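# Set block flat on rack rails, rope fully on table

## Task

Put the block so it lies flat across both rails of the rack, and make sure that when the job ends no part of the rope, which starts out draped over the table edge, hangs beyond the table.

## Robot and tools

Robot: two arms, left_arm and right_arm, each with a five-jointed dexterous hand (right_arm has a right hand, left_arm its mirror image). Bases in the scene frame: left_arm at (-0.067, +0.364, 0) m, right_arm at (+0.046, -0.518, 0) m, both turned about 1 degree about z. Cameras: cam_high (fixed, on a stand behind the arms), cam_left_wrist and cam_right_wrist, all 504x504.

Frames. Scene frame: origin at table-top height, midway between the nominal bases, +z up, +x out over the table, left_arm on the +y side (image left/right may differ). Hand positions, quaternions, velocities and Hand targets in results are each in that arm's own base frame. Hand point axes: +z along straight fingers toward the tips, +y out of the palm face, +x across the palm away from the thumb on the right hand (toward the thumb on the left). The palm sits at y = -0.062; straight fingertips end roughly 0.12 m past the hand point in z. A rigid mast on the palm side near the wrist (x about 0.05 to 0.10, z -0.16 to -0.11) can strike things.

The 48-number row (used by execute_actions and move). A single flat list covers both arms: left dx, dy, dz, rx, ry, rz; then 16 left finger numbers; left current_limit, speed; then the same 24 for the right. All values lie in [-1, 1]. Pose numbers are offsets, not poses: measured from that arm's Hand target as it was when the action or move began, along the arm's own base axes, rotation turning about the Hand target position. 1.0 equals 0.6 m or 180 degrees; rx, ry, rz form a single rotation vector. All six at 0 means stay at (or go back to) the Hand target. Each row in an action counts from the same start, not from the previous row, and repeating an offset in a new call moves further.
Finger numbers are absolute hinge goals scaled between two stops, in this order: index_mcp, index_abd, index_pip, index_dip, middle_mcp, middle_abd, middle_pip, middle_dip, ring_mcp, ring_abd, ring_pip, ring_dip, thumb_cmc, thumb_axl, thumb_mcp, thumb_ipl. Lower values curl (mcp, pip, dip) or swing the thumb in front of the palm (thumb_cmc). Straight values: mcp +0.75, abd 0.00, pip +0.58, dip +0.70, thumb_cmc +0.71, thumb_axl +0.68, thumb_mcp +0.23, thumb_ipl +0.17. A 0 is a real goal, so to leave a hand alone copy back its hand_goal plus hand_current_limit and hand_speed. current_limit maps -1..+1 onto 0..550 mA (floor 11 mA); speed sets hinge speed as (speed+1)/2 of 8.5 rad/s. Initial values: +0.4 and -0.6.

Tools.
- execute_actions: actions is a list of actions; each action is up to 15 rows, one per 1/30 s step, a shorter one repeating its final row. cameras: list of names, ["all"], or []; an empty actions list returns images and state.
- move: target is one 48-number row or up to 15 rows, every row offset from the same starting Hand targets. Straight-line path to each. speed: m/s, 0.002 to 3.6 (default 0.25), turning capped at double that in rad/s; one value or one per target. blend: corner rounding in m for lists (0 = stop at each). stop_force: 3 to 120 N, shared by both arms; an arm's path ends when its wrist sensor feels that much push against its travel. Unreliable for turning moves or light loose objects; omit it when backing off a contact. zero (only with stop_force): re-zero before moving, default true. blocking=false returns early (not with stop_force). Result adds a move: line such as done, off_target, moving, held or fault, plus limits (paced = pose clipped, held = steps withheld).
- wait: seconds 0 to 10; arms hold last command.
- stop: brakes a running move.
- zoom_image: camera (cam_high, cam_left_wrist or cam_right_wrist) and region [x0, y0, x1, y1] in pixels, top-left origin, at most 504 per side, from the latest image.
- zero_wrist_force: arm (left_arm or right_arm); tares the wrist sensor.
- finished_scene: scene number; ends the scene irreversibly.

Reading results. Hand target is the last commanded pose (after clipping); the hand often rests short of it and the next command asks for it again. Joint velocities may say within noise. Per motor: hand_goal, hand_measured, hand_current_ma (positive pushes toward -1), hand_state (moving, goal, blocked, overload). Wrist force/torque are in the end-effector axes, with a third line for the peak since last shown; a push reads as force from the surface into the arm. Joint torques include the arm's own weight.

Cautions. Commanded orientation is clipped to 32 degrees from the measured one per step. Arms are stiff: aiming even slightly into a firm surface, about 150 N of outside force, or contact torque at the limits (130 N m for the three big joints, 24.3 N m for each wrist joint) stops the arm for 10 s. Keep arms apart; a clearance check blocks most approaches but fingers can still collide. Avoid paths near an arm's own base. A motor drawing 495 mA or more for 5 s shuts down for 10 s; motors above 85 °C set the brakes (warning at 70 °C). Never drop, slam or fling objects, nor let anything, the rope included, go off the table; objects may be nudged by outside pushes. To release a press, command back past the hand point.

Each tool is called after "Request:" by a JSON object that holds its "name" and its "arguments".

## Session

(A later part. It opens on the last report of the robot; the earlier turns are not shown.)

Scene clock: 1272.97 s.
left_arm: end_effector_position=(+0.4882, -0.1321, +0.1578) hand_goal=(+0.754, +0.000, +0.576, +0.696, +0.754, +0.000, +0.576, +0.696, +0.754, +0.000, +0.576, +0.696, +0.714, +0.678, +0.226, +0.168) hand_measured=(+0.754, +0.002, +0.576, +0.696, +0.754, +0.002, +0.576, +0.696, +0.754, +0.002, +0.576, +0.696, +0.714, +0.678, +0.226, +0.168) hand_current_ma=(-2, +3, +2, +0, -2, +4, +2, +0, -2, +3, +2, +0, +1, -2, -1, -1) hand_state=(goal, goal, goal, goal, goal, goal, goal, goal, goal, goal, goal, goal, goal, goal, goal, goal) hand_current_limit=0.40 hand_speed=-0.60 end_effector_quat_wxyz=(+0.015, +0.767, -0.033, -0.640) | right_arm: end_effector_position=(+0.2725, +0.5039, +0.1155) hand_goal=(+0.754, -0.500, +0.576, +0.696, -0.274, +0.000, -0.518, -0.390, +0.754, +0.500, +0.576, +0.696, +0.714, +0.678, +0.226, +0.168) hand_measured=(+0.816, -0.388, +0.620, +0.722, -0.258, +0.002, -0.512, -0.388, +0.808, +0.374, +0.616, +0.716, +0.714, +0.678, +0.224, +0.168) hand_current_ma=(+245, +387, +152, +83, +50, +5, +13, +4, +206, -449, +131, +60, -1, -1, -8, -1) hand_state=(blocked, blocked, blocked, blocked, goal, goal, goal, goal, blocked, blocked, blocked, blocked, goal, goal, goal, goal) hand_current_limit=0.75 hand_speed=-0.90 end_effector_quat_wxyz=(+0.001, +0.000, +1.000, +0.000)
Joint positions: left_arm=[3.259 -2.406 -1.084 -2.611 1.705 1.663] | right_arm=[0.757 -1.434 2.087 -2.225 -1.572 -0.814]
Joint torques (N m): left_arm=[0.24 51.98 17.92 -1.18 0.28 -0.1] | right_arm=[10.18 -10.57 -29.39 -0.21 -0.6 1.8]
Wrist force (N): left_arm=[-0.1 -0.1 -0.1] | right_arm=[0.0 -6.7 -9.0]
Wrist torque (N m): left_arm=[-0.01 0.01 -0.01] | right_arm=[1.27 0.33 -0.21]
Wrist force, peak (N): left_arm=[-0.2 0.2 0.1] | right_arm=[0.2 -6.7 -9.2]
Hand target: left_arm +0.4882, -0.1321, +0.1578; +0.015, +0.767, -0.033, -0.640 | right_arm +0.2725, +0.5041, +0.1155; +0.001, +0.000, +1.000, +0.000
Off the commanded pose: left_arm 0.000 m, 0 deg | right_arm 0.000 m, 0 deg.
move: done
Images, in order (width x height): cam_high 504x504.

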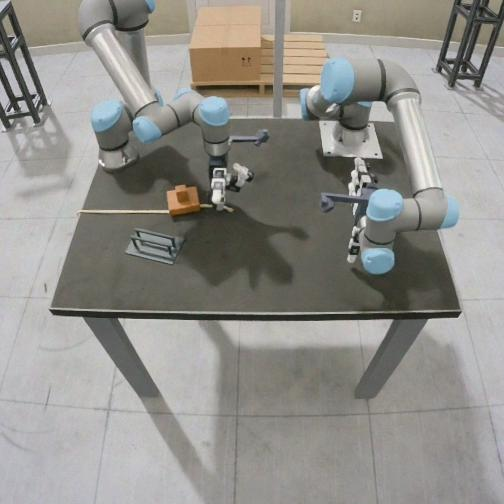

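Request:
{"name": "move", "arguments": {"target": [0,0,0,0,0,0,0.754,0,0.576,0.696,0.754,0,0.576,0.696,0.754,0,0.576,0.696,0.714,0.678,0.226,0.168,0.4,-0.6,0,0.1667,0,0,0,0,0.754,-0.5,0.576,0.696,-0.274,0,-0.518,-0.391,0.754,0.5,0.576,0.696,0.714,0.678,0.226,0.168,0.75,-0.9], "speed": 0.05, "cameras": ["cam_high"]}}

Request:
{"name": "zoom_image", "arguments": {"camera": "cam_high", "region": [60, 150, 260, 310]}}

Scene clock: 1290.47 s.
left_arm: end_effector_position=(+0.4882, -0.1321, +0.1578) hand_goal=(+0.754, +0.000, +0.576, +0.696, +0.754, +0.000, +0.576, +0.696, +0.754, +0.000, +0.576, +0.696, +0.714, +0.678, +0.226, +0.168) hand_measured=(+0.754, +0.002, +0.576, +0.696, +0.754, +0.002, +0.576, +0.696, +0.754, +0.002, +0.576, +0.696, +0.714, +0.678, +0.226, +0.168) hand_current_ma=(-2, +3, +2, +0, -2, +4, +2, +0, -2, +3, +2, +0, +1, -2, -1, -1) hand_state=(goal, goal, goal, goal, goal, goal, goal, goal, goal, goal, goal, goal, goal, goal, goal, goal) hand_current_limit=0.40 hand_speed=-0.60 end_effector_quat_wxyz=(+0.015, +0.767, -0.033, -0.640) | right_arm: end_effector_position=(+0.2725, +0.6040, +0.1155) hand_goal=(+0.754, -0.500, +0.576, +0.696, -0.274, +0.000, -0.518, -0.390, +0.754, +0.500, +0.576, +0.696, +0.714, +0.678, +0.226, +0.168) hand_measured=(+0.822, -0.388, +0.624, +0.726, -0.258, +0.002, -0.512, -0.388, +0.814, +0.374, +0.620, +0.718, +0.714, +0.678, +0.224, +0.168) hand_current_ma=(+271, +387, +169, +92, +50, +5, +13, +4, +233, -449, +149, +68, -1, -1, -8, -1) hand_state=(blocked, blocked, blocked, blocked, goal, goal, goal, goal, blocked, blocked, blocked, blocked, goal, goal, goal, goal) hand_current_limit=0.75 hand_speed=-0.90 end_effector_quat_wxyz=(+0.001, +0.000, +1.000, +0.000)
Joint positions: left_arm=[3.259 -2.406 -1.084 -2.611 1.705 1.663] | right_arm=[0.889 -1.245 1.841 -2.167 -1.572 -0.682]
Joint torques (N m): left_arm=[0.82 51.59 17.88 -1.33 0.35 0.07] | right_arm=[10.05 -15.77 -29.99 -0.53 -0.59 1.72]
Wrist force (N): left_arm=[-0.1 0.0 0.0] | right_arm=[0.5 -6.9 -9.8]
Wrist torque (N m): left_arm=[0.00 0.01 -0.01] | right_arm=[1.38 0.28 -0.19]
Wrist force, peak (N): left_arm=[-0.3 0.0 0.2] | right_arm=[0.7 -7.2 -10.1]
Hand target: left_arm +0.4882, -0.1321, +0.1578; +0.015, +0.767, -0.033, -0.640 | right_arm +0.2725, +0.6041, +0.1155; +0.001, +0.000, +1.000, +0.000
Off the commanded pose: left_arm 0.000 m, 0 deg | right_arm 0.000 m, 0 deg.
move: done
Images, in order (width x height): cam_high 504x504.

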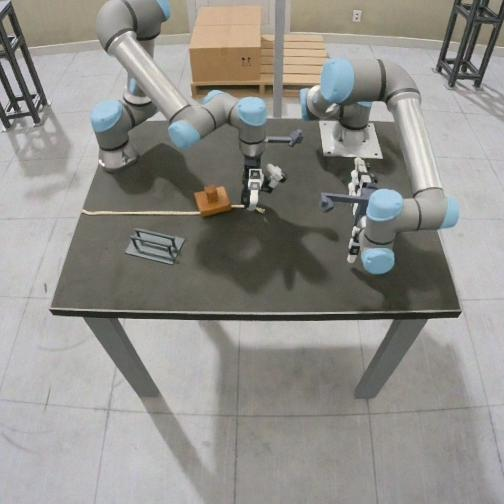

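Scaled by 2.520.

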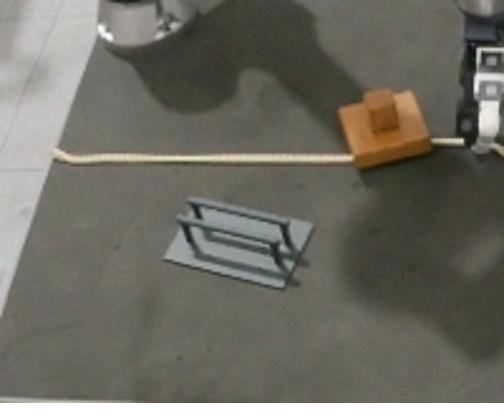

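Request:
{"name": "move", "arguments": {"target": [0,0.2,0,0,0,0,0.754,0,0.576,0.696,0.754,0,0.576,0.696,0.754,0,0.576,0.696,0.714,0.678,0.226,0.168,0.4,-0.6,0,0.1333,0,0,0,0,0.754,-0.5,0.576,0.696,-0.274,0,-0.518,-0.391,0.754,0.5,0.576,0.696,0.714,0.678,0.226,0.168,0.75,-0.9], "speed": 0.05, "cameras": ["cam_high"]}}

Request:
{"name": "zoom_image", "arguments": {"camera": "cam_high", "region": [60, 150, 200, 290]}}

Scene clock: 1314.73 s.
left_arm: end_effector_position=(+0.4882, -0.0122, +0.1578) hand_goal=(+0.754, +0.000, +0.576, +0.696, +0.754, +0.000, +0.576, +0.696, +0.754, +0.000, +0.576, +0.696, +0.714, +0.678, +0.226, +0.168) hand_measured=(+0.754, +0.002, +0.576, +0.696, +0.754, +0.002, +0.576, +0.696, +0.754, +0.002, +0.576, +0.696, +0.714, +0.678, +0.226, +0.168) hand_current_ma=(-2, +3, +2, +0, -2, +4, +2, +0, -2, +3, +2, +0, +1, -2, -1, -1) hand_state=(goal, goal, goal, goal, goal, goal, goal, goal, goal, goal, goal, goal, goal, goal, goal, goal) hand_current_limit=0.40 hand_speed=-0.60 end_effector_quat_wxyz=(+0.015, +0.767, -0.033, -0.640) | right_arm: end_effector_position=(+0.2725, +0.6840, +0.1155) hand_goal=(+0.754, -0.500, +0.576, +0.696, -0.274, +0.000, -0.518, -0.390, +0.754, +0.500, +0.576, +0.696, +0.714, +0.678, +0.226, +0.168) hand_measured=(+0.826, -0.388, +0.628, +0.728, -0.258, +0.002, -0.512, -0.388, +0.820, +0.374, +0.624, +0.720, +0.714, +0.678, +0.224, +0.168) hand_current_ma=(+292, +387, +183, +101, +50, +5, +13, +4, +256, -449, +164, +76, -1, -1, -8, -1) hand_state=(blocked, blocked, blocked, blocked, goal, goal, goal, goal, blocked, blocked, blocked, blocked, goal, goal, goal, goal) hand_current_limit=0.75 hand_speed=-0.90 end_effector_quat_wxyz=(+0.001, +0.000, +1.000, +0.000)
Joint positions: left_arm=[3.426 -2.409 -1.079 -2.606 1.87 1.695] | right_arm=[0.969 -1.094 1.614 -2.092 -1.572 -0.602]
Joint torques (N m): left_arm=[9.51 44.18 30.64 -3.31 2.03 2.11] | right_arm=[11.4 -22.13 -31.88 -0.48 0.37 1.64]
Wrist force (N): left_arm=[0.0 -0.2 0.1] | right_arm=[0.3 -7.7 -10.1]
Wrist torque (N m): left_arm=[-0.02 -0.01 0.01] | right_arm=[1.39 0.27 -0.18]
Wrist force, peak (N): left_arm=[0.0 0.8 0.0] | right_arm=[0.2 -7.3 -10.5]
Hand target: left_arm +0.4882, -0.0121, +0.1578; +0.015, +0.767, -0.033, -0.640 | right_arm +0.2725, +0.6841, +0.1155; +0.001, +0.000, +1.000, +0.000
Off the commanded pose: left_arm 0.000 m, 0 deg | right_arm 0.000 m, 0 deg.
move: done
Images, in order (width x height): cam_high 504x504.

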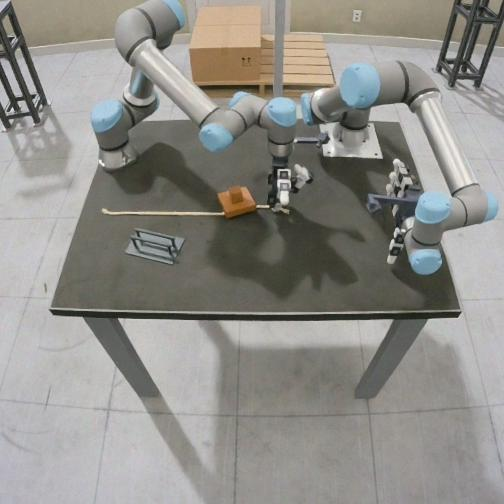

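Scaled by 3.600.

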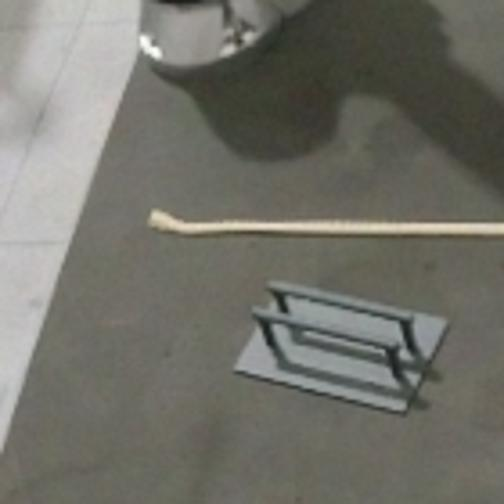

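Request:
{"name": "move", "arguments": {"target": [[0,0,0,0,0,0,0.754,0,0.576,0.696,0.754,0,0.576,0.696,0.754,0,0.576,0.696,0.714,0.678,0.226,0.168,0.4,-0.6,0,0,0.0025,0,0,0,0.754,-0.2,0.576,0.696,-0.274,0,-0.518,-0.391,0.754,0.2,0.576,0.696,0.714,0.678,0.226,0.168,0.4,-0.85],[0,0,0,0,0,0,0.754,0,0.576,0.696,0.754,0,0.576,0.696,0.754,0,0.576,0.696,0.714,0.678,0.226,0.168,0.4,-0.6,0,0,0.27,0,0,0,0.754,-0.0,0.576,0.696,1,0,1,1,0.754,0.0,0.576,0.696,0.714,0.678,0.226,0.168,0.4,-0.6]], "speed": [0.02,0.2], "cameras": ["cam_high","cam_right_wrist"]}}

Request:
{"name": "zoom_image", "arguments": {"camera": "cam_high", "region": [80, 150, 320, 290]}}

Scene clock: 1395.20 s.
left_arm: end_effector_position=(+0.4882, -0.0121, +0.1578) hand_goal=(+0.754, +0.000, +0.576, +0.696, +0.754, +0.000, +0.576, +0.696, +0.754, +0.000, +0.576, +0.696, +0.714, +0.678, +0.226, +0.168) hand_measured=(+0.754, +0.002, +0.576, +0.696, +0.754, +0.002, +0.576, +0.696, +0.754, +0.002, +0.576, +0.696, +0.714, +0.678, +0.226, +0.168) hand_current_ma=(-2, +3, +2, +0, -2, +4, +2, +0, -2, +3, +2, +0, +1, -2, -1, -1) hand_state=(goal, goal, goal, goal, goal, goal, goal, goal, goal, goal, goal, goal, goal, goal, goal, goal) hand_current_limit=0.40 hand_speed=-0.60 end_effector_quat_wxyz=(+0.015, +0.767, -0.033, -0.640) | right_arm: end_effector_position=(+0.2725, +0.6841, +0.2775) hand_goal=(+0.754, +0.000, +0.576, +0.696, +1.000, +0.000, +1.000, +1.000, +0.754, +0.000, +0.576, +0.696, +0.714, +0.678, +0.226, +0.168) hand_measured=(+0.756, -0.002, +0.578, +0.698, +0.990, +0.002, +0.992, +0.996, +0.756, +0.004, +0.578, +0.698, +0.714, +0.678, +0.224, +0.168) hand_current_ma=(+2, -5, +4, +5, -28, +5, -19, -6, +3, +6, +5, +6, -1, -1, -8, -1) hand_state=(goal, goal, goal, goal, goal, goal, goal, goal, goal, goal, goal, goal, goal, goal, goal, goal) hand_current_limit=0.40 hand_speed=-0.60 end_effector_quat_wxyz=(+0.001, +0.000, +1.000, +0.000)
Joint positions: left_arm=[3.427 -2.409 -1.079 -2.606 1.87 1.695] | right_arm=[0.969 -1.218 1.356 -1.71 -1.572 -0.602]
Joint torques (N m): left_arm=[9.24 44 30.42 -3.26 2.06 2.08] | right_arm=[-10.03 -25.79 -33.96 -0.24 -1.76 -1.61]
Wrist force (N): left_arm=[0.0 -0.2 0.2] | right_arm=[0.2 -0.5 0.7]
Wrist torque (N m): left_arm=[-0.02 -0.01 0.01] | right_arm=[-0.05 -0.01 0.01]
Wrist force, peak (N): left_arm=[0.2 -0.2 0.4] | right_arm=[0.1 -7.7 -10.3]
Hand target: left_arm +0.4882, -0.0121, +0.1578; +0.015, +0.767, -0.033, -0.640 | right_arm +0.2725, +0.6841, +0.2775; +0.001, +0.000, +1.000, +0.000
Off the commanded pose: left_arm 0.000 m, 0 deg | right_arm 0.000 m, 0 deg.
move: done
Images, in order (width x height): cam_high 504x504, cam_right_wrist 504x504.

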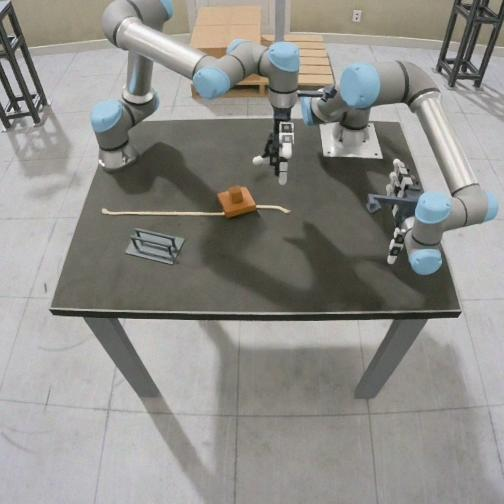

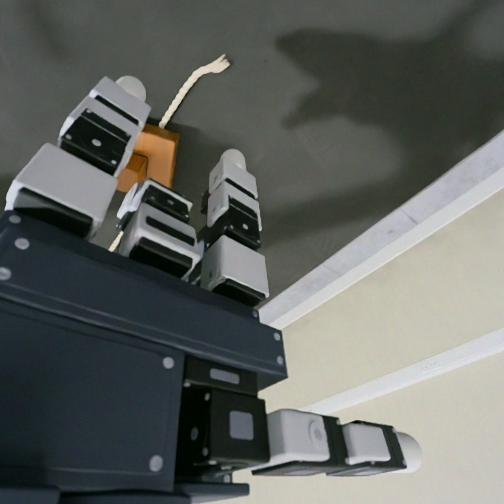

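Scaled by 2.100.

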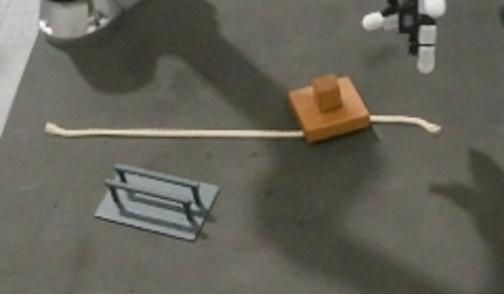

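Request:
{"name": "move", "arguments": {"target": [0,0,0,0,0,0,0.754,0,0.576,0.696,0.754,0,0.576,0.696,0.754,0,0.576,0.696,0.714,0.678,0.226,0.168,0.4,-0.6,-0.0875,-0.13,0,0,0,0,0.754,0,0.576,0.696,1,0,1,1,0.754,0,0.576,0.696,0.714,0.678,0.226,0.168,0.4,-0.6], "speed": 0.3, "cameras": ["cam_right_wrist"]}}

Request:
{"name": "zoom_image", "arguments": {"camera": "cam_right_wrist", "region": [100, 10, 350, 260]}}

Scene clock: 1415.63 s.
left_arm: end_effector_position=(+0.4882, -0.0121, +0.1578) hand_goal=(+0.754, +0.000, +0.576, +0.696, +0.754, +0.000, +0.576, +0.696, +0.754, +0.000, +0.576, +0.696, +0.714, +0.678, +0.226, +0.168) hand_measured=(+0.754, +0.002, +0.576, +0.696, +0.754, +0.002, +0.576, +0.696, +0.754, +0.002, +0.576, +0.696, +0.714, +0.678, +0.226, +0.168) hand_current_ma=(-2, +3, +2, +0, -2, +4, +2, +0, -2, +3, +2, +0, +1, -2, -1, -1) hand_state=(goal, goal, goal, goal, goal, goal, goal, goal, goal, goal, goal, goal, goal, goal, goal, goal) hand_current_limit=0.40 hand_speed=-0.60 end_effector_quat_wxyz=(+0.015, +0.767, -0.033, -0.640) | right_arm: end_effector_position=(+0.2200, +0.6061, +0.2775) hand_goal=(+0.754, +0.000, +0.576, +0.696, +1.000, +0.000, +1.000, +1.000, +0.754, +0.000, +0.576, +0.696, +0.714, +0.678, +0.226, +0.168) hand_measured=(+0.754, -0.002, +0.578, +0.698, +0.990, +0.002, +0.992, +0.996, +0.754, +0.004, +0.578, +0.698, +0.714, +0.678, +0.224, +0.168) hand_current_ma=(+1, -5, +4, +5, -28, +5, -19, -6, +1, +6, +5, +6, -1, -1, -8, -1) hand_state=(goal, goal, goal, goal, goal, goal, goal, goal, goal, goal, goal, goal, goal, goal, goal, goal) hand_current_limit=0.40 hand_speed=-0.60 end_effector_quat_wxyz=(+0.001, +0.000, +1.000, +0.000)
Joint positions: left_arm=[3.427 -2.409 -1.079 -2.606 1.87 1.695] | right_arm=[0.968 -1.437 1.634 -1.768 -1.572 -0.604]
Joint torques (N m): left_arm=[8.55 44.1 31.04 -3.2 2.05 2.08] | right_arm=[-11.95 -36.47 -10.15 -5.61 1.77 -1.84]
Wrist force (N): left_arm=[0.0 -0.2 0.1] | right_arm=[0.2 -0.9 0.5]
Wrist torque (N m): left_arm=[-0.01 0.00 0.00] | right_arm=[-0.09 0.01 0.14]
Wrist force, peak (N): left_arm=[0.1 -0.3 0.3] | right_arm=[1.1 -1.9 0.7]
Hand target: left_arm +0.4882, -0.0121, +0.1578; +0.015, +0.767, -0.033, -0.640 | right_arm +0.2200, +0.6061, +0.2775; +0.001, +0.000, +1.000, +0.000
Off the commanded pose: left_arm 0.000 m, 0 deg | right_arm 0.000 m, 0 deg.
move: done
Images, in order (width x height): cam_right_wrist 504x504.

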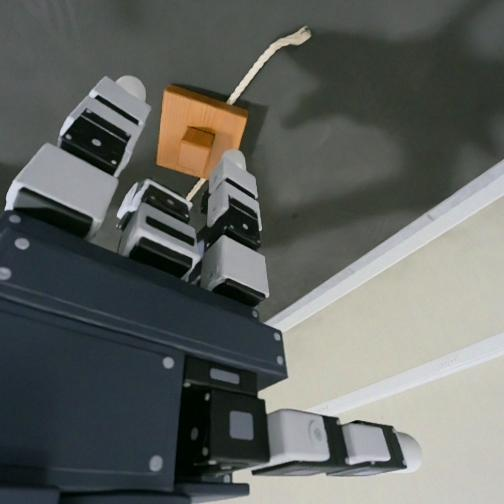

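Scaled by 2.016.

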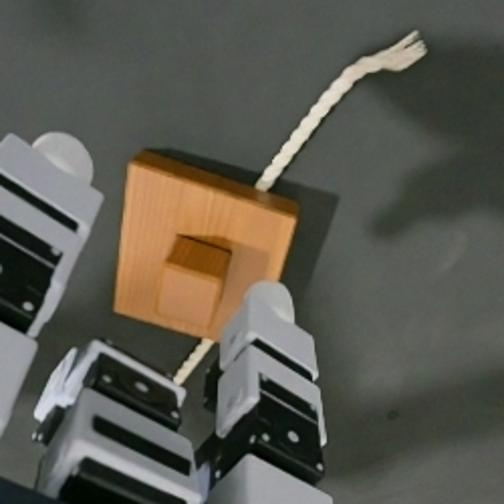

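Request:
{"name": "move", "arguments": {"target": [0,0,0,0,0,0,0.754,0,0.576,0.696,0.754,0,0.576,0.696,0.754,0,0.576,0.696,0.714,0.678,0.226,0.168,0.4,-0.6,0.037,-0.1247,-0.0958,0,0,0.1,0.754,0,0.576,0.696,1,0,1,1,0.754,0,0.576,0.696,0.714,0.678,0.226,0.168,0.4,-0.6], "speed": 0.2, "cameras": ["cam_right_wrist","cam_high"]}}

Request:
{"name": "zoom_image", "arguments": {"camera": "cam_right_wrist", "region": [50, 10, 300, 260]}}

Scene clock: 1464.57 s.
left_arm: end_effector_position=(+0.4882, -0.0121, +0.1578) hand_goal=(+0.754, +0.000, +0.576, +0.696, +0.754, +0.000, +0.576, +0.696, +0.754, +0.000, +0.576, +0.696, +0.714, +0.678, +0.226, +0.168) hand_measured=(+0.754, +0.002, +0.576, +0.696, +0.754, +0.002, +0.576, +0.696, +0.754, +0.002, +0.576, +0.696, +0.714, +0.678, +0.226, +0.168) hand_current_ma=(-2, +3, +2, +0, -2, +4, +2, +0, -2, +3, +2, +0, +1, -2, -1, -1) hand_state=(goal, goal, goal, goal, goal, goal, goal, goal, goal, goal, goal, goal, goal, goal, goal, goal) hand_current_limit=0.40 hand_speed=-0.60 end_effector_quat_wxyz=(+0.015, +0.767, -0.033, -0.640) | right_arm: end_effector_position=(+0.2422, +0.5313, +0.2201) hand_goal=(+0.754, +0.000, +0.576, +0.696, +1.000, +0.000, +1.000, +1.000, +0.754, +0.000, +0.576, +0.696, +0.714, +0.678, +0.226, +0.168) hand_measured=(+0.754, -0.002, +0.578, +0.698, +0.990, +0.002, +0.992, +0.996, +0.754, +0.004, +0.578, +0.698, +0.714, +0.678, +0.224, +0.168) hand_current_ma=(+1, -5, +4, +5, -28, +5, -19, -6, +1, +6, +5, +6, -1, -1, -8, -1) hand_state=(goal, goal, goal, goal, goal, goal, goal, goal, goal, goal, goal, goal, goal, goal, goal, goal) hand_current_limit=0.40 hand_speed=-0.60 end_effector_quat_wxyz=(+0.001, -0.157, +0.988, +0.000)
Joint positions: left_arm=[3.427 -2.409 -1.079 -2.606 1.87 1.695] | right_arm=[0.797 -1.518 1.876 -1.93 -1.572 -1.088]
Joint torques (N m): left_arm=[8.99 44.03 31.3 -3.13 2.11 2] | right_arm=[-9.62 -31.83 -7.51 -5.67 1.73 -1.52]
Wrist force (N): left_arm=[0.1 -0.1 0.1] | right_arm=[0.1 -0.5 0.3]
Wrist torque (N m): left_arm=[-0.01 -0.01 0.01] | right_arm=[-0.01 0.00 0.11]
Wrist force, peak (N): left_arm=[0.3 -0.2 0.3] | right_arm=[0.2 -1.4 1.1]
Hand target: left_arm +0.4882, -0.0121, +0.1578; +0.015, +0.767, -0.033, -0.640 | right_arm +0.2422, +0.5312, +0.2201; +0.001, -0.157, +0.988, +0.000
Off the commanded pose: left_arm 0.000 m, 0 deg | right_arm 0.000 m, 0 deg.
move: done
Images, in order (width x height): cam_high 504x504, cam_right_wrist 504x504.

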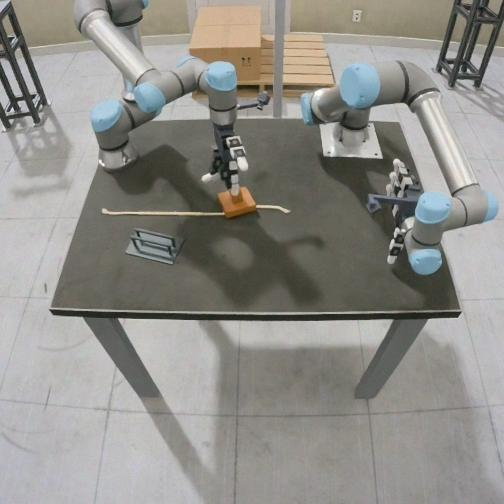

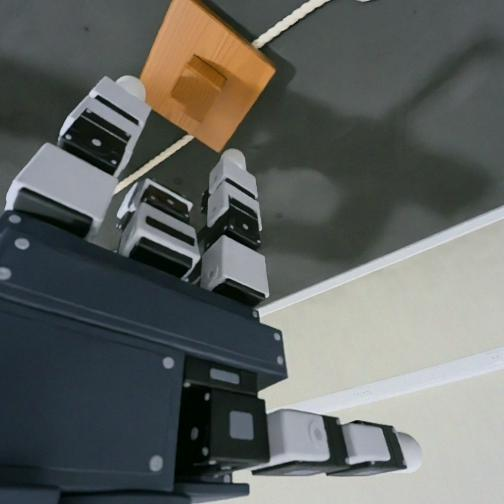

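Scaled by 2.016.

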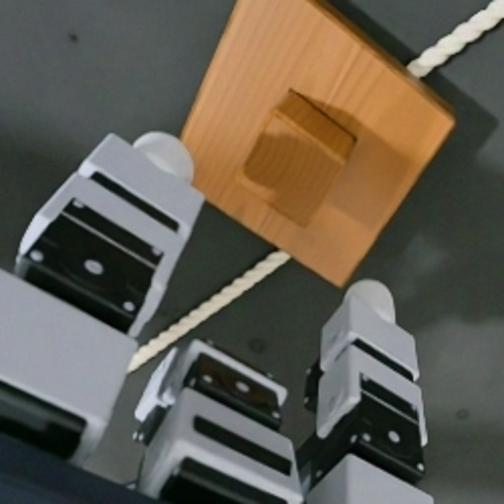

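Request:
{"name": "move", "arguments": {"target": [0,0,0,0,0,0,0.754,0,0.576,0.696,0.754,0,0.576,0.696,0.754,0,0.576,0.696,0.714,0.678,0.226,0.168,0.4,-0.6,0,0,-0.0918,0,0,0,0.754,0,0.576,0.696,1,0,1,1,0.754,0,0.576,0.696,0.714,0.678,0.226,0.168,0.4,-0.6], "speed": 0.1, "cameras": ["cam_right_wrist","cam_high"]}}

Request:
{"name": "zoom_image", "arguments": {"camera": "cam_right_wrist", "region": [50, 10, 300, 260]}}

Request:
{"name": "zoom_image", "arguments": {"camera": "cam_high", "region": [180, 120, 300, 240]}}

Scene clock: 1501.93 s.
left_arm: end_effector_position=(+0.4882, -0.0121, +0.1578) hand_goal=(+0.754, +0.000, +0.576, +0.696, +0.754, +0.000, +0.576, +0.696, +0.754, +0.000, +0.576, +0.696, +0.714, +0.678, +0.226, +0.168) hand_measured=(+0.754, +0.002, +0.576, +0.696, +0.754, +0.002, +0.576, +0.696, +0.754, +0.002, +0.576, +0.696, +0.714, +0.678, +0.226, +0.168) hand_current_ma=(-2, +3, +2, +0, -2, +4, +2, +0, -2, +3, +2, +0, +1, -2, -1, -1) hand_state=(goal, goal, goal, goal, goal, goal, goal, goal, goal, goal, goal, goal, goal, goal, goal, goal) hand_current_limit=0.40 hand_speed=-0.60 end_effector_quat_wxyz=(+0.015, +0.767, -0.033, -0.640) | right_arm: end_effector_position=(+0.2422, +0.5312, +0.1650) hand_goal=(+0.754, +0.000, +0.576, +0.696, +1.000, +0.000, +1.000, +1.000, +0.754, +0.000, +0.576, +0.696, +0.714, +0.678, +0.226, +0.168) hand_measured=(+0.754, -0.002, +0.578, +0.698, +0.990, +0.002, +0.992, +0.996, +0.754, +0.004, +0.578, +0.698, +0.714, +0.678, +0.224, +0.168) hand_current_ma=(+1, -5, +4, +5, -28, +5, -19, -6, +1, +6, +5, +6, -1, -1, -8, -1) hand_state=(goal, goal, goal, goal, goal, goal, goal, goal, goal, goal, goal, goal, goal, goal, goal, goal) hand_current_limit=0.40 hand_speed=-0.60 end_effector_quat_wxyz=(+0.001, -0.157, +0.988, +0.000)
Joint positions: left_arm=[3.427 -2.409 -1.079 -2.606 1.87 1.695] | right_arm=[0.797 -1.46 1.967 -2.079 -1.572 -1.088]
Joint torques (N m): left_arm=[8.37 44.64 31.12 -3.1 1.93 2.13] | right_arm=[1.46 -14.08 -8.14 -5.44 1.65 1.36]
Wrist force (N): left_arm=[0.0 -0.1 0.2] | right_arm=[0.3 -0.8 0.6]
Wrist torque (N m): left_arm=[-0.02 -0.01 0.01] | right_arm=[-0.07 -0.02 0.12]
Wrist force, peak (N): left_arm=[0.2 -0.2 0.3] | right_arm=[-0.1 -0.9 1.3]
Hand target: left_arm +0.4882, -0.0121, +0.1578; +0.015, +0.767, -0.033, -0.640 | right_arm +0.2422, +0.5312, +0.1650; +0.001, -0.157, +0.988, +0.000
Off the commanded pose: left_arm 0.000 m, 0 deg | right_arm 0.000 m, 0 deg.
move: done
Images, in order (width x height): cam_high 504x504, cam_right_wrist 504x504.

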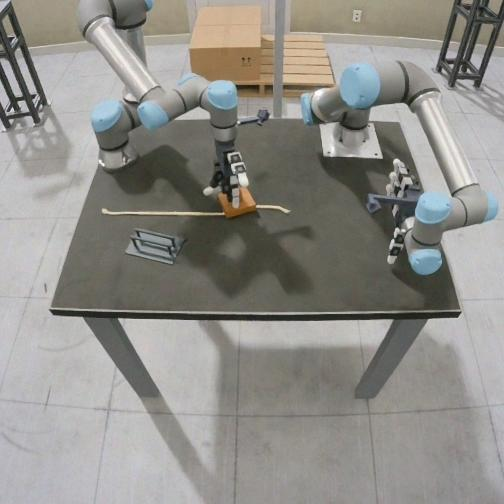

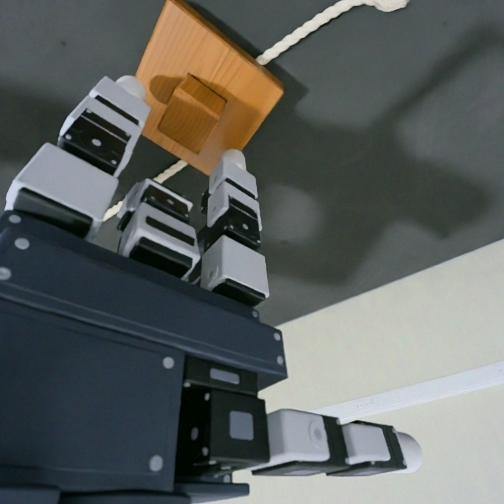

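Scaled by 2.016.

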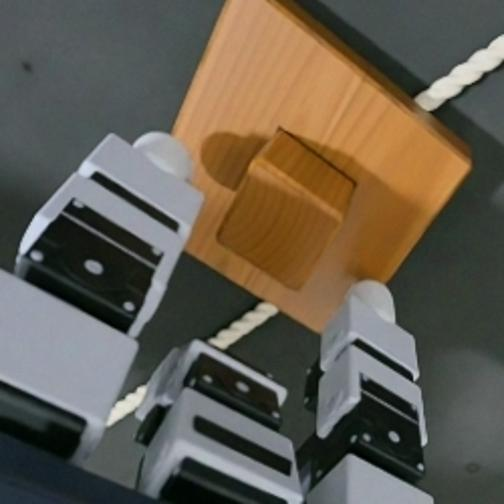

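Scaled by 4.200.

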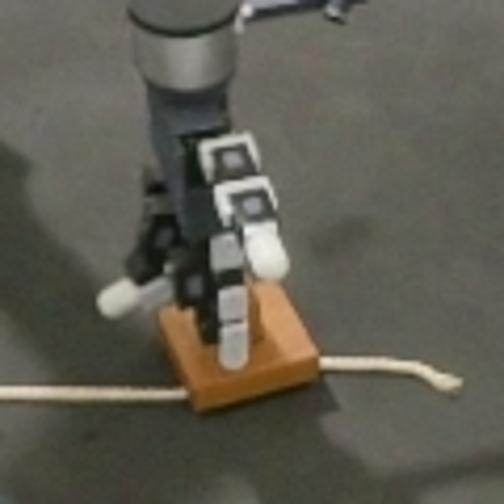

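Request:
{"name": "move", "arguments": {"target": [0,0,0,0,0,0,0.754,0,0.576,0.696,0.754,0,0.576,0.696,0.754,0,0.576,0.696,0.714,0.678,0.226,0.168,0.4,-0.6,-0.0075,0.023,-0.0083,0,0,0,0.754,0,0.576,0.696,1,0,1,1,0.754,0,0.576,0.696,0.714,0.678,0.226,0.168,0.4,-0.6], "speed": 0.05, "cameras": ["cam_right_wrist","cam_high"]}}

Request:
{"name": "zoom_image", "arguments": {"camera": "cam_right_wrist", "region": [50, 10, 300, 260]}}

Request:
{"name": "zoom_image", "arguments": {"camera": "cam_high", "region": [180, 120, 300, 240]}}

Scene clock: 1522.30 s.
left_arm: end_effector_position=(+0.4882, -0.0121, +0.1578) hand_goal=(+0.754, +0.000, +0.576, +0.696, +0.754, +0.000, +0.576, +0.696, +0.754, +0.000, +0.576, +0.696, +0.714, +0.678, +0.226, +0.168) hand_measured=(+0.754, +0.002, +0.576, +0.696, +0.754, +0.002, +0.576, +0.696, +0.754, +0.002, +0.576, +0.696, +0.714, +0.678, +0.226, +0.168) hand_current_ma=(-2, +3, +2, +0, -2, +4, +2, +0, -2, +3, +2, +0, +1, -2, -1, -1) hand_state=(goal, goal, goal, goal, goal, goal, goal, goal, goal, goal, goal, goal, goal, goal, goal, goal) hand_current_limit=0.40 hand_speed=-0.60 end_effector_quat_wxyz=(+0.015, +0.767, -0.033, -0.640) | right_arm: end_effector_position=(+0.2377, +0.5449, +0.1600) hand_goal=(+0.754, +0.000, +0.576, +0.696, +1.000, +0.000, +1.000, +1.000, +0.754, +0.000, +0.576, +0.696, +0.714, +0.678, +0.226, +0.168) hand_measured=(+0.754, -0.002, +0.578, +0.698, +0.990, +0.002, +0.992, +0.996, +0.754, +0.004, +0.578, +0.698, +0.714, +0.678, +0.224, +0.168) hand_current_ma=(+1, -5, +4, +5, -28, +5, -19, -6, +1, +6, +5, +6, -1, -1, -8, -1) hand_state=(goal, goal, goal, goal, goal, goal, goal, goal, goal, goal, goal, goal, goal, goal, goal, goal) hand_current_limit=0.40 hand_speed=-0.60 end_effector_quat_wxyz=(+0.001, -0.157, +0.988, +0.000)
Joint positions: left_arm=[3.427 -2.409 -1.079 -2.606 1.87 1.695] | right_arm=[0.823 -1.431 1.948 -2.089 -1.572 -1.062]
Joint torques (N m): left_arm=[9.22 44.64 31.27 -3.16 1.94 2.14] | right_arm=[10.72 -14.95 -32.41 -5.39 0.71 1.78]
Wrist force (N): left_arm=[0.1 -0.2 0.1] | right_arm=[0.0 -0.8 0.4]
Wrist torque (N m): left_arm=[-0.01 -0.02 0.01] | right_arm=[-0.06 0.03 -0.07]
Wrist force, peak (N): left_arm=[0.1 -0.1 0.5] | right_arm=[0.4 -1.1 0.6]
Hand target: left_arm +0.4882, -0.0121, +0.1578; +0.015, +0.767, -0.033, -0.640 | right_arm +0.2377, +0.5450, +0.1600; +0.001, -0.157, +0.988, +0.000
Off the commanded pose: left_arm 0.000 m, 0 deg | right_arm 0.000 m, 0 deg.
move: done
Images, in order (width x height): cam_high 504x504, cam_right_wrist 504x504.

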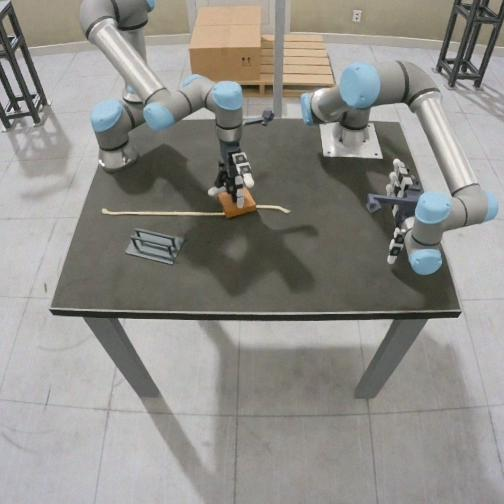

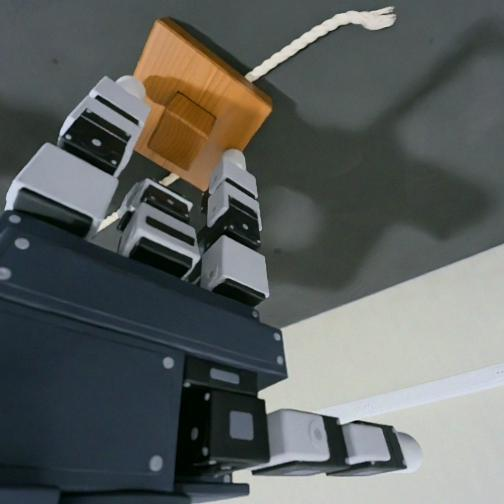

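Scaled by 2.016.

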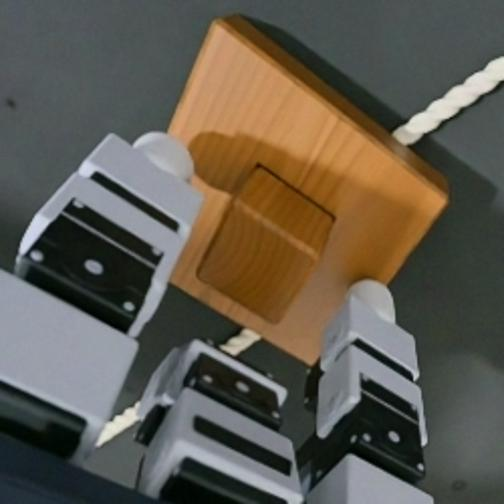

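Scaled by 4.200.

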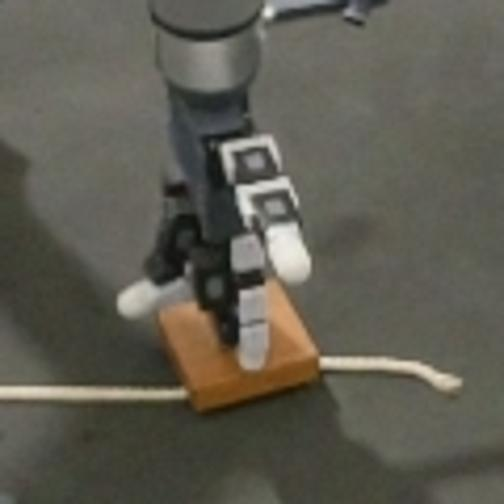

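Request:
{"name": "move", "arguments": {"target": [0,0,0,0,0,0,0.754,0,0.576,0.696,0.754,0,0.576,0.696,0.754,0,0.576,0.696,0.714,0.678,0.226,0.168,0.4,-0.6,0.0083,-0.0033,0,0,0,0,0.754,0,0.576,0.696,1,0,1,1,0.754,0,0.576,0.696,0.714,0.678,0.226,0.168,0.4,-0.6], "speed": 0.05}}

Request:
{"name": "move", "arguments": {"target": [0,0,0,0,0,0,0.754,0,0.576,0.696,0.754,0,0.576,0.696,0.754,0,0.576,0.696,0.714,0.678,0.226,0.168,0.4,-0.6,0,0,-0.02,0,0,0,0.754,0,0.576,0.696,1,0,1,1,0.754,0,0.576,0.696,0.714,0.678,0.226,0.168,0.4,-0.6], "speed": 0.01, "stop_force": 3, "cameras": ["cam_right_wrist"]}}

Request:
{"name": "zoom_image", "arguments": {"camera": "cam_right_wrist", "region": [50, 10, 300, 260]}}

Scene clock: 1548.57 s.
left_arm: end_effector_position=(+0.4882, -0.0121, +0.1578) hand_goal=(+0.754, +0.000, +0.576, +0.696, +0.754, +0.000, +0.576, +0.696, +0.754, +0.000, +0.576, +0.696, +0.714, +0.678, +0.226, +0.168) hand_measured=(+0.754, +0.002, +0.576, +0.696, +0.754, +0.002, +0.576, +0.696, +0.754, +0.002, +0.576, +0.696, +0.714, +0.678, +0.226, +0.168) hand_current_ma=(-2, +3, +2, +0, -2, +4, +2, +0, -2, +3, +2, +0, +1, -2, -1, -1) hand_state=(goal, goal, goal, goal, goal, goal, goal, goal, goal, goal, goal, goal, goal, goal, goal, goal) hand_current_limit=0.40 hand_speed=-0.60 end_effector_quat_wxyz=(+0.015, +0.767, -0.033, -0.640) | right_arm: end_effector_position=(+0.2426, +0.5431, +0.1600) hand_goal=(+0.754, +0.000, +0.576, +0.696, +1.000, +0.000, +1.000, +1.000, +0.754, +0.000, +0.576, +0.696, +0.714, +0.678, +0.226, +0.168) hand_measured=(+0.754, -0.002, +0.578, +0.698, +0.990, +0.002, +0.992, +0.996, +0.754, +0.004, +0.578, +0.698, +0.714, +0.678, +0.224, +0.168) hand_current_ma=(+1, -5, +4, +5, -28, +5, -19, -6, +1, +6, +5, +6, -1, -1, -8, -1) hand_state=(goal, goal, goal, goal, goal, goal, goal, goal, goal, goal, goal, goal, goal, goal, goal, goal) hand_current_limit=0.40 hand_speed=-0.60 end_effector_quat_wxyz=(+0.001, -0.157, +0.988, +0.000)
Joint positions: left_arm=[3.427 -2.409 -1.079 -2.606 1.87 1.695] | right_arm=[0.813 -1.43 1.947 -2.089 -1.572 -1.072]
Joint torques (N m): left_arm=[8.96 43.97 30.94 -3.1 1.94 2.11] | right_arm=[-10.48 -15.13 -32.89 0.18 -1.57 -1.87]
Wrist force (N): left_arm=[0.0 -0.1 0.2] | right_arm=[0.2 -0.7 0.5]
Wrist torque (N m): left_arm=[-0.01 0.00 0.00] | right_arm=[-0.05 0.00 0.11]
Wrist force, peak (N): left_arm=[0.0 -0.3 0.3] | right_arm=[0.2 -0.9 0.9]
Hand target: left_arm +0.4882, -0.0121, +0.1578; +0.015, +0.767, -0.033, -0.640 | right_arm +0.2427, +0.5431, +0.1600; +0.001, -0.157, +0.988, +0.000
Off the commanded pose: left_arm 0.000 m, 0 deg | right_arm 0.000 m, 0 deg.
move: done

Scene clock: 1550.23 s.
left_arm: end_effector_position=(+0.4882, -0.0121, +0.1578) hand_goal=(+0.754, +0.000, +0.576, +0.696, +0.754, +0.000, +0.576, +0.696, +0.754, +0.000, +0.576, +0.696, +0.714, +0.678, +0.226, +0.168) hand_measured=(+0.754, +0.002, +0.576, +0.696, +0.754, +0.002, +0.576, +0.696, +0.754, +0.002, +0.576, +0.696, +0.714, +0.678, +0.226, +0.168) hand_current_ma=(-2, +3, +2, +0, -2, +4, +2, +0, -2, +3, +2, +0, +1, -2, -1, -1) hand_state=(goal, goal, goal, goal, goal, goal, goal, goal, goal, goal, goal, goal, goal, goal, goal, goal) hand_current_limit=0.40 hand_speed=-0.60 end_effector_quat_wxyz=(+0.015, +0.767, -0.033, -0.640) | right_arm: end_effector_position=(+0.2427, +0.5430, +0.1556) hand_goal=(+0.754, +0.000, +0.576, +0.696, +1.000, +0.000, +1.000, +1.000, +0.754, +0.000, +0.576, +0.696, +0.714, +0.678, +0.226, +0.168) hand_measured=(+0.754, +0.004, +0.578, +0.698, +0.990, +0.002, +0.992, +0.996, +0.754, +0.002, +0.578, +0.698, +0.714, +0.678, +0.224, +0.168) hand_current_ma=(+1, +7, +4, +5, -28, +5, -19, -6, +1, +4, +5, +5, -1, -1, -8, -1) hand_state=(goal, goal, goal, goal, goal, goal, goal, goal, goal, goal, goal, goal, goal, goal, goal, goal) hand_current_limit=0.40 hand_speed=-0.60 end_effector_quat_wxyz=(+0.001, -0.157, +0.988, +0.000)
Joint positions: left_arm=[3.427 -2.409 -1.079 -2.606 1.87 1.695] | right_arm=[0.813 -1.424 1.953 -2.101 -1.572 -1.072]
Joint torques (N m): left_arm=[9.23 44.93 31.09 -3.06 1.93 2.07] | right_arm=[-9.49 -33.23 -30.82 0.5 -0.81 -1.61]
Wrist force (N): left_arm=[0.1 -0.2 0.3] | right_arm=[0.2 -0.9 -3.4]
Wrist torque (N m): left_arm=[-0.03 -0.03 0.02] | right_arm=[0.25 -0.08 0.09]
Wrist force, peak (N): left_arm=[0.2 -0.2 0.4] | right_arm=[-0.2 -1.3 -7.4]
Hand target: left_arm +0.4882, -0.0121, +0.1578; +0.015, +0.767, -0.033, -0.640 | right_arm +0.2427, +0.5431, +0.1556; +0.001, -0.157, +0.988, +0.000 (not the last commanded pose)
Off the commanded pose: left_arm 0.000 m, 0 deg | right_arm 0.008 m, 0 deg.
move: contact (right_arm)
Images, in order (width x height): cam_right_wrist 504x504.

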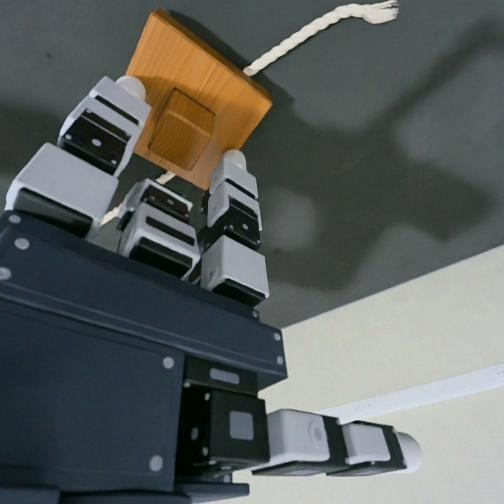

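Scaled by 2.016.

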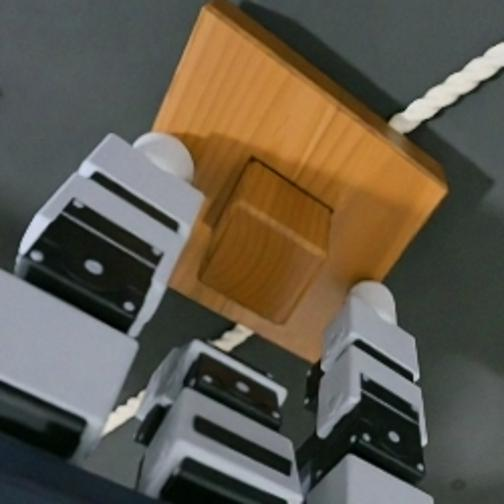

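Request:
{"name": "move", "arguments": {"target": [0,0,0,0,0,0,0.754,0,0.576,0.696,0.754,0,0.576,0.696,0.754,0,0.576,0.696,0.714,0.678,0.226,0.168,0.4,-0.6,0,0,0.0025,0,0,0,0.754,-0.45,0.576,0.696,1,0,1,1,0.754,0.45,0.576,0.696,0.714,0.678,0.226,0.168,0.78,-0.9], "speed": 0.01, "cameras": ["cam_right_wrist"]}}

Request:
{"name": "zoom_image", "arguments": {"camera": "cam_right_wrist", "region": [50, 10, 300, 260]}}

Scene clock: 1567.10 s.
left_arm: end_effector_position=(+0.4882, -0.0121, +0.1578) hand_goal=(+0.754, +0.000, +0.576, +0.696, +0.754, +0.000, +0.576, +0.696, +0.754, +0.000, +0.576, +0.696, +0.714, +0.678, +0.226, +0.168) hand_measured=(+0.754, +0.002, +0.576, +0.696, +0.754, +0.002, +0.576, +0.696, +0.754, +0.002, +0.576, +0.696, +0.714, +0.678, +0.226, +0.168) hand_current_ma=(-2, +3, +2, +0, -2, +4, +2, +0, -2, +3, +2, +0, +1, -2, -1, -1) hand_state=(goal, goal, goal, goal, goal, goal, goal, goal, goal, goal, goal, goal, goal, goal, goal, goal) hand_current_limit=0.40 hand_speed=-0.60 end_effector_quat_wxyz=(+0.015, +0.767, -0.033, -0.640) | right_arm: end_effector_position=(+0.2427, +0.5431, +0.1571) hand_goal=(+0.754, -0.450, +0.576, +0.696, +1.000, +0.000, +1.000, +1.000, +0.754, +0.450, +0.576, +0.696, +0.714, +0.678, +0.226, +0.168) hand_measured=(+0.754, -0.168, +0.578, +0.698, +0.990, +0.002, +0.992, +0.996, +0.754, +0.204, +0.578, +0.698, +0.714, +0.678, +0.224, +0.168) hand_current_ma=(+1, +489, +3, +5, -28, +5, -19, -6, +1, -487, +4, +4, -1, -1, -8, -1) hand_state=(goal, blocked, goal, goal, goal, goal, goal, goal, goal, blocked, goal, goal, goal, goal, goal, goal) hand_current_limit=0.78 hand_speed=-0.90 end_effector_quat_wxyz=(+0.001, -0.157, +0.988, +0.000)
Joint positions: left_arm=[3.427 -2.409 -1.079 -2.606 1.87 1.695] | right_arm=[0.813 -1.426 1.951 -2.096 -1.572 -1.072]
Joint torques (N m): left_arm=[9.92 44.98 30.22 -2.97 1.93 2.1] | right_arm=[-5.02 -33.83 -32.03 0.17 -1.07 -1.57]
Wrist force (N): left_arm=[0.0 -0.2 0.3] | right_arm=[0.3 -0.6 -0.4]
Wrist torque (N m): left_arm=[-0.03 -0.01 0.01] | right_arm=[0.04 -0.01 0.11]
Wrist force, peak (N): left_arm=[0.3 -0.2 0.3] | right_arm=[-0.1 -0.9 -3.7]
Hand target: left_arm +0.4882, -0.0121, +0.1578; +0.015, +0.767, -0.033, -0.640 | right_arm +0.2427, +0.5431, +0.1571; +0.001, -0.157, +0.988, +0.000
Off the commanded pose: left_arm 0.000 m, 0 deg | right_arm 0.000 m, 0 deg.
move: done
Images, in order (width x height): cam_right_wrist 504x504.

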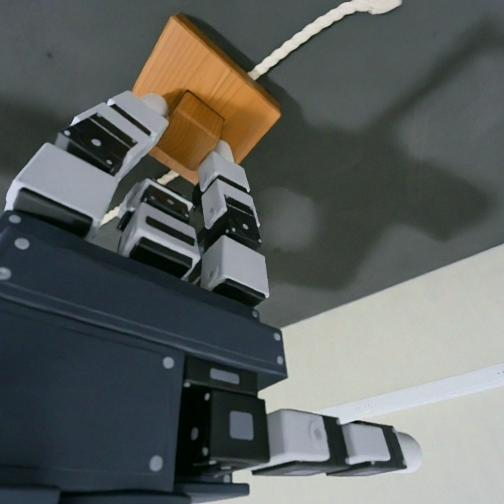

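Scaled by 2.016.

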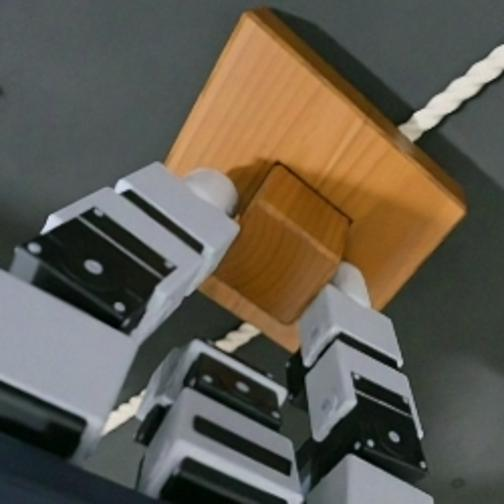

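Request:
{"name": "move", "arguments": {"target": [0,0,0,0,0,0,0.754,0,0.576,0.696,0.754,0,0.576,0.696,0.754,0,0.576,0.696,0.714,0.678,0.226,0.168,0.4,-0.6,0,0,0.025,0,0,0,0.754,-0.45,0.576,0.696,1,0,1,1,0.754,0.45,0.576,0.696,0.714,0.678,0.226,0.168,0.78,-0.9], "speed": 0.02, "cameras": ["cam_right_wrist"]}}

Request:
{"name": "zoom_image", "arguments": {"camera": "cam_right_wrist", "region": [50, 10, 300, 260]}}

Scene clock: 1579.73 s.
left_arm: end_effector_position=(+0.4882, -0.0121, +0.1578) hand_goal=(+0.754, +0.000, +0.576, +0.696, +0.754, +0.000, +0.576, +0.696, +0.754, +0.000, +0.576, +0.696, +0.714, +0.678, +0.226, +0.168) hand_measured=(+0.754, +0.002, +0.576, +0.696, +0.754, +0.002, +0.576, +0.696, +0.754, +0.002, +0.576, +0.696, +0.714, +0.678, +0.226, +0.168) hand_current_ma=(-2, +3, +2, +0, -2, +4, +2, +0, -2, +3, +2, +0, +1, -2, -1, -1) hand_state=(goal, goal, goal, goal, goal, goal, goal, goal, goal, goal, goal, goal, goal, goal, goal, goal) hand_current_limit=0.40 hand_speed=-0.60 end_effector_quat_wxyz=(+0.015, +0.767, -0.033, -0.640) | right_arm: end_effector_position=(+0.2427, +0.5430, +0.1721) hand_goal=(+0.754, -0.450, +0.576, +0.696, +1.000, +0.000, +1.000, +1.000, +0.754, +0.450, +0.576, +0.696, +0.714, +0.678, +0.226, +0.168) hand_measured=(+0.754, -0.176, +0.578, +0.698, +0.990, +0.002, +0.992, +0.996, +0.754, +0.214, +0.578, +0.698, +0.714, +0.678, +0.224, +0.168) hand_current_ma=(+1, +490, +3, +5, -28, +5, -19, -6, +0, -489, +3, +4, -1, -1, -8, -1) hand_state=(goal, blocked, goal, goal, goal, goal, goal, goal, goal, blocked, goal, goal, goal, goal, goal, goal) hand_current_limit=0.78 hand_speed=-0.90 end_effector_quat_wxyz=(+0.001, -0.157, +0.988, +0.000)
Joint positions: left_arm=[3.427 -2.409 -1.079 -2.606 1.87 1.695] | right_arm=[0.813 -1.444 1.928 -2.056 -1.572 -1.072]
Joint torques (N m): left_arm=[8.86 44.62 31.1 -2.93 1.9 2.11] | right_arm=[-0.79 -35 -33.72 -0.24 -0.13 -1.05]
Wrist force (N): left_arm=[0.1 0.0 0.2] | right_arm=[0.0 -0.8 2.9]
Wrist torque (N m): left_arm=[0.00 -0.02 0.01] | right_arm=[-0.23 -0.03 0.09]
Wrist force, peak (N): left_arm=[0.1 -0.3 0.4] | right_arm=[0.1 -0.8 2.9]
Hand target: left_arm +0.4882, -0.0121, +0.1578; +0.015, +0.767, -0.033, -0.640 | right_arm +0.2427, +0.5431, +0.1721; +0.001, -0.157, +0.988, +0.000
Off the commanded pose: left_arm 0.000 m, 0 deg | right_arm 0.000 m, 0 deg.
move: done
Images, in order (width x height): cam_right_wrist 504x504.

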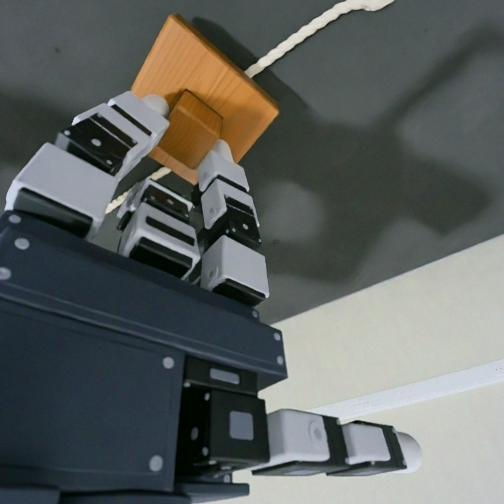

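Scaled by 2.016.

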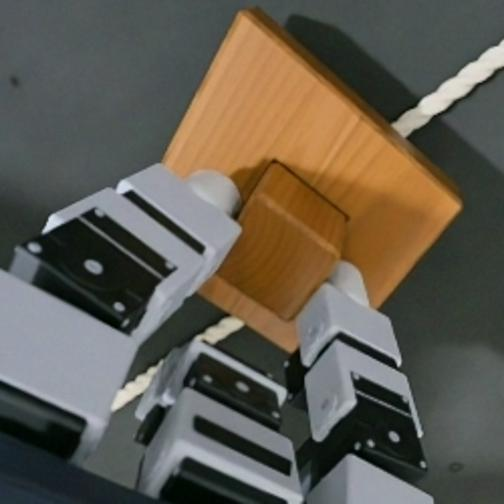

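Request:
{"name": "move", "arguments": {"target": [[0,0,0,0,0,0,0.754,0,0.576,0.696,0.754,0,0.576,0.696,0.754,0,0.576,0.696,0.714,0.678,0.226,0.168,0.4,-0.6,0,0,0.1965,0,0,0,0.754,-0.45,0.576,0.696,1,0,1,1,0.754,0.45,0.576,0.696,0.714,0.678,0.226,0.168,0.78,-0.9],[0,0,0,0,0,0,0.754,0,0.576,0.696,0.754,0,0.576,0.696,0.754,0,0.576,0.696,0.714,0.678,0.226,0.168,0.4,-0.6,0.363,-0.4417,0.1965,0,0,-0.183,0.754,-0.45,0.576,0.696,1,0,1,1,0.754,0.45,0.576,0.696,0.714,0.678,0.226,0.168,0.78,-0.9]], "speed": [0.08,0.15], "blend": [0.03,0], "cameras": ["cam_high","cam_right_wrist"]}}

Request:
{"name": "zoom_image", "arguments": {"camera": "cam_high", "region": [80, 150, 240, 310]}}

Scene clock: 1614.53 s.
left_arm: end_effector_position=(+0.4882, -0.0121, +0.1578) hand_goal=(+0.754, +0.000, +0.576, +0.696, +0.754, +0.000, +0.576, +0.696, +0.754, +0.000, +0.576, +0.696, +0.714, +0.678, +0.226, +0.168) hand_measured=(+0.754, +0.002, +0.576, +0.696, +0.754, +0.002, +0.576, +0.696, +0.754, +0.002, +0.576, +0.696, +0.714, +0.678, +0.226, +0.168) hand_current_ma=(-2, +3, +2, +0, -2, +4, +2, +0, -2, +3, +2, +0, +1, -2, -1, -1) hand_state=(goal, goal, goal, goal, goal, goal, goal, goal, goal, goal, goal, goal, goal, goal, goal, goal) hand_current_limit=0.40 hand_speed=-0.60 end_effector_quat_wxyz=(+0.015, +0.767, -0.033, -0.640) | right_arm: end_effector_position=(+0.4604, +0.2781, +0.2900) hand_goal=(+0.754, -0.450, +0.576, +0.696, +1.000, +0.000, +1.000, +1.000, +0.754, +0.450, +0.576, +0.696, +0.714, +0.678, +0.226, +0.168) hand_measured=(+0.754, -0.176, +0.578, +0.698, +0.990, +0.002, +0.992, +0.996, +0.754, +0.214, +0.578, +0.698, +0.714, +0.678, +0.224, +0.168) hand_current_ma=(+0, +490, +3, +5, -28, +5, -19, -6, +0, -489, +3, +4, -1, -1, -8, -1) hand_state=(goal, blocked, goal, goal, goal, goal, goal, goal, goal, blocked, goal, goal, goal, goal, goal, goal) hand_current_limit=0.78 hand_speed=-0.90 end_effector_quat_wxyz=(+0.001, +0.130, +0.992, +0.000)
Joint positions: left_arm=[3.427 -2.409 -1.079 -2.606 1.87 1.695] | right_arm=[0.16 -1.673 1.841 -1.74 -1.572 -1.151]
Joint torques (N m): left_arm=[8.62 45.19 30.75 -3.09 1.78 2.15] | right_arm=[-10.04 -8.17 -36.69 -5.71 1.71 -1.81]
Wrist force (N): left_arm=[0.1 -0.2 0.1] | right_arm=[0.1 -0.8 3.3]
Wrist torque (N m): left_arm=[-0.02 -0.02 0.01] | right_arm=[-0.28 -0.05 0.10]
Wrist force, peak (N): left_arm=[0.1 -0.1 0.5] | right_arm=[-0.9 -1.5 3.1]
Hand target: left_arm +0.4882, -0.0121, +0.1578; +0.015, +0.767, -0.033, -0.640 | right_arm +0.4605, +0.2780, +0.2900; +0.001, +0.130, +0.992, +0.000
Off the commanded pose: left_arm 0.000 m, 0 deg | right_arm 0.000 m, 0 deg.
move: done
Images, in order (width x height): cam_high 504x504, cam_right_wrist 504x504.

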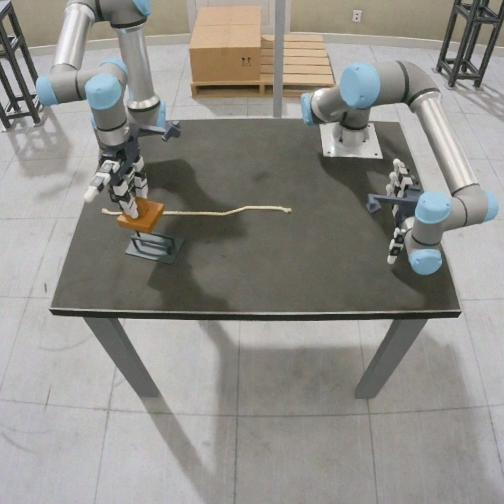

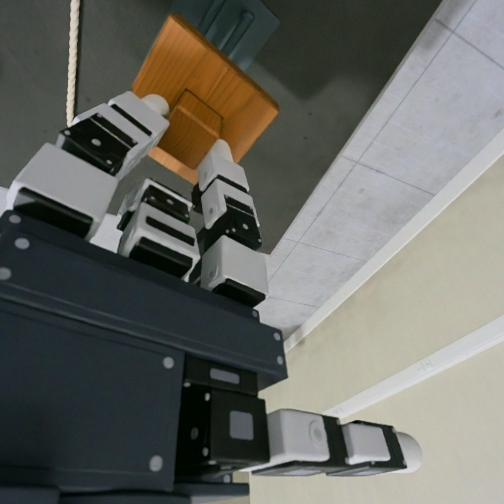

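Scaled by 3.150.

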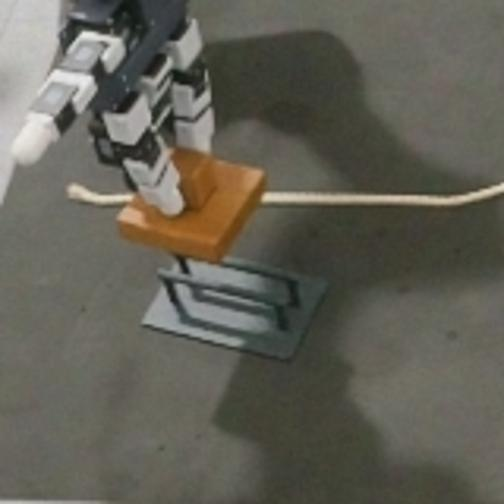

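Request:
{"name": "zoom_image", "arguments": {"camera": "cam_right_wrist", "region": [100, 0, 320, 220]}}

Scaled by 2.291.

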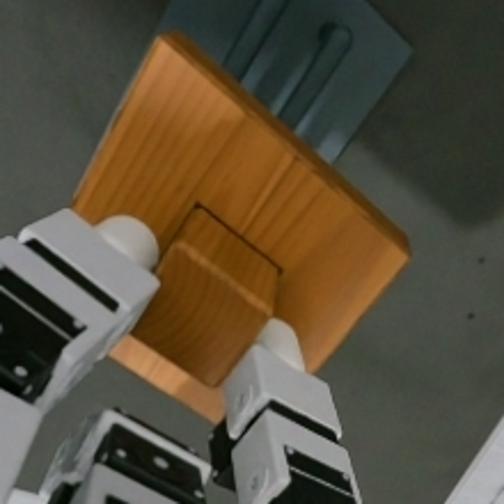

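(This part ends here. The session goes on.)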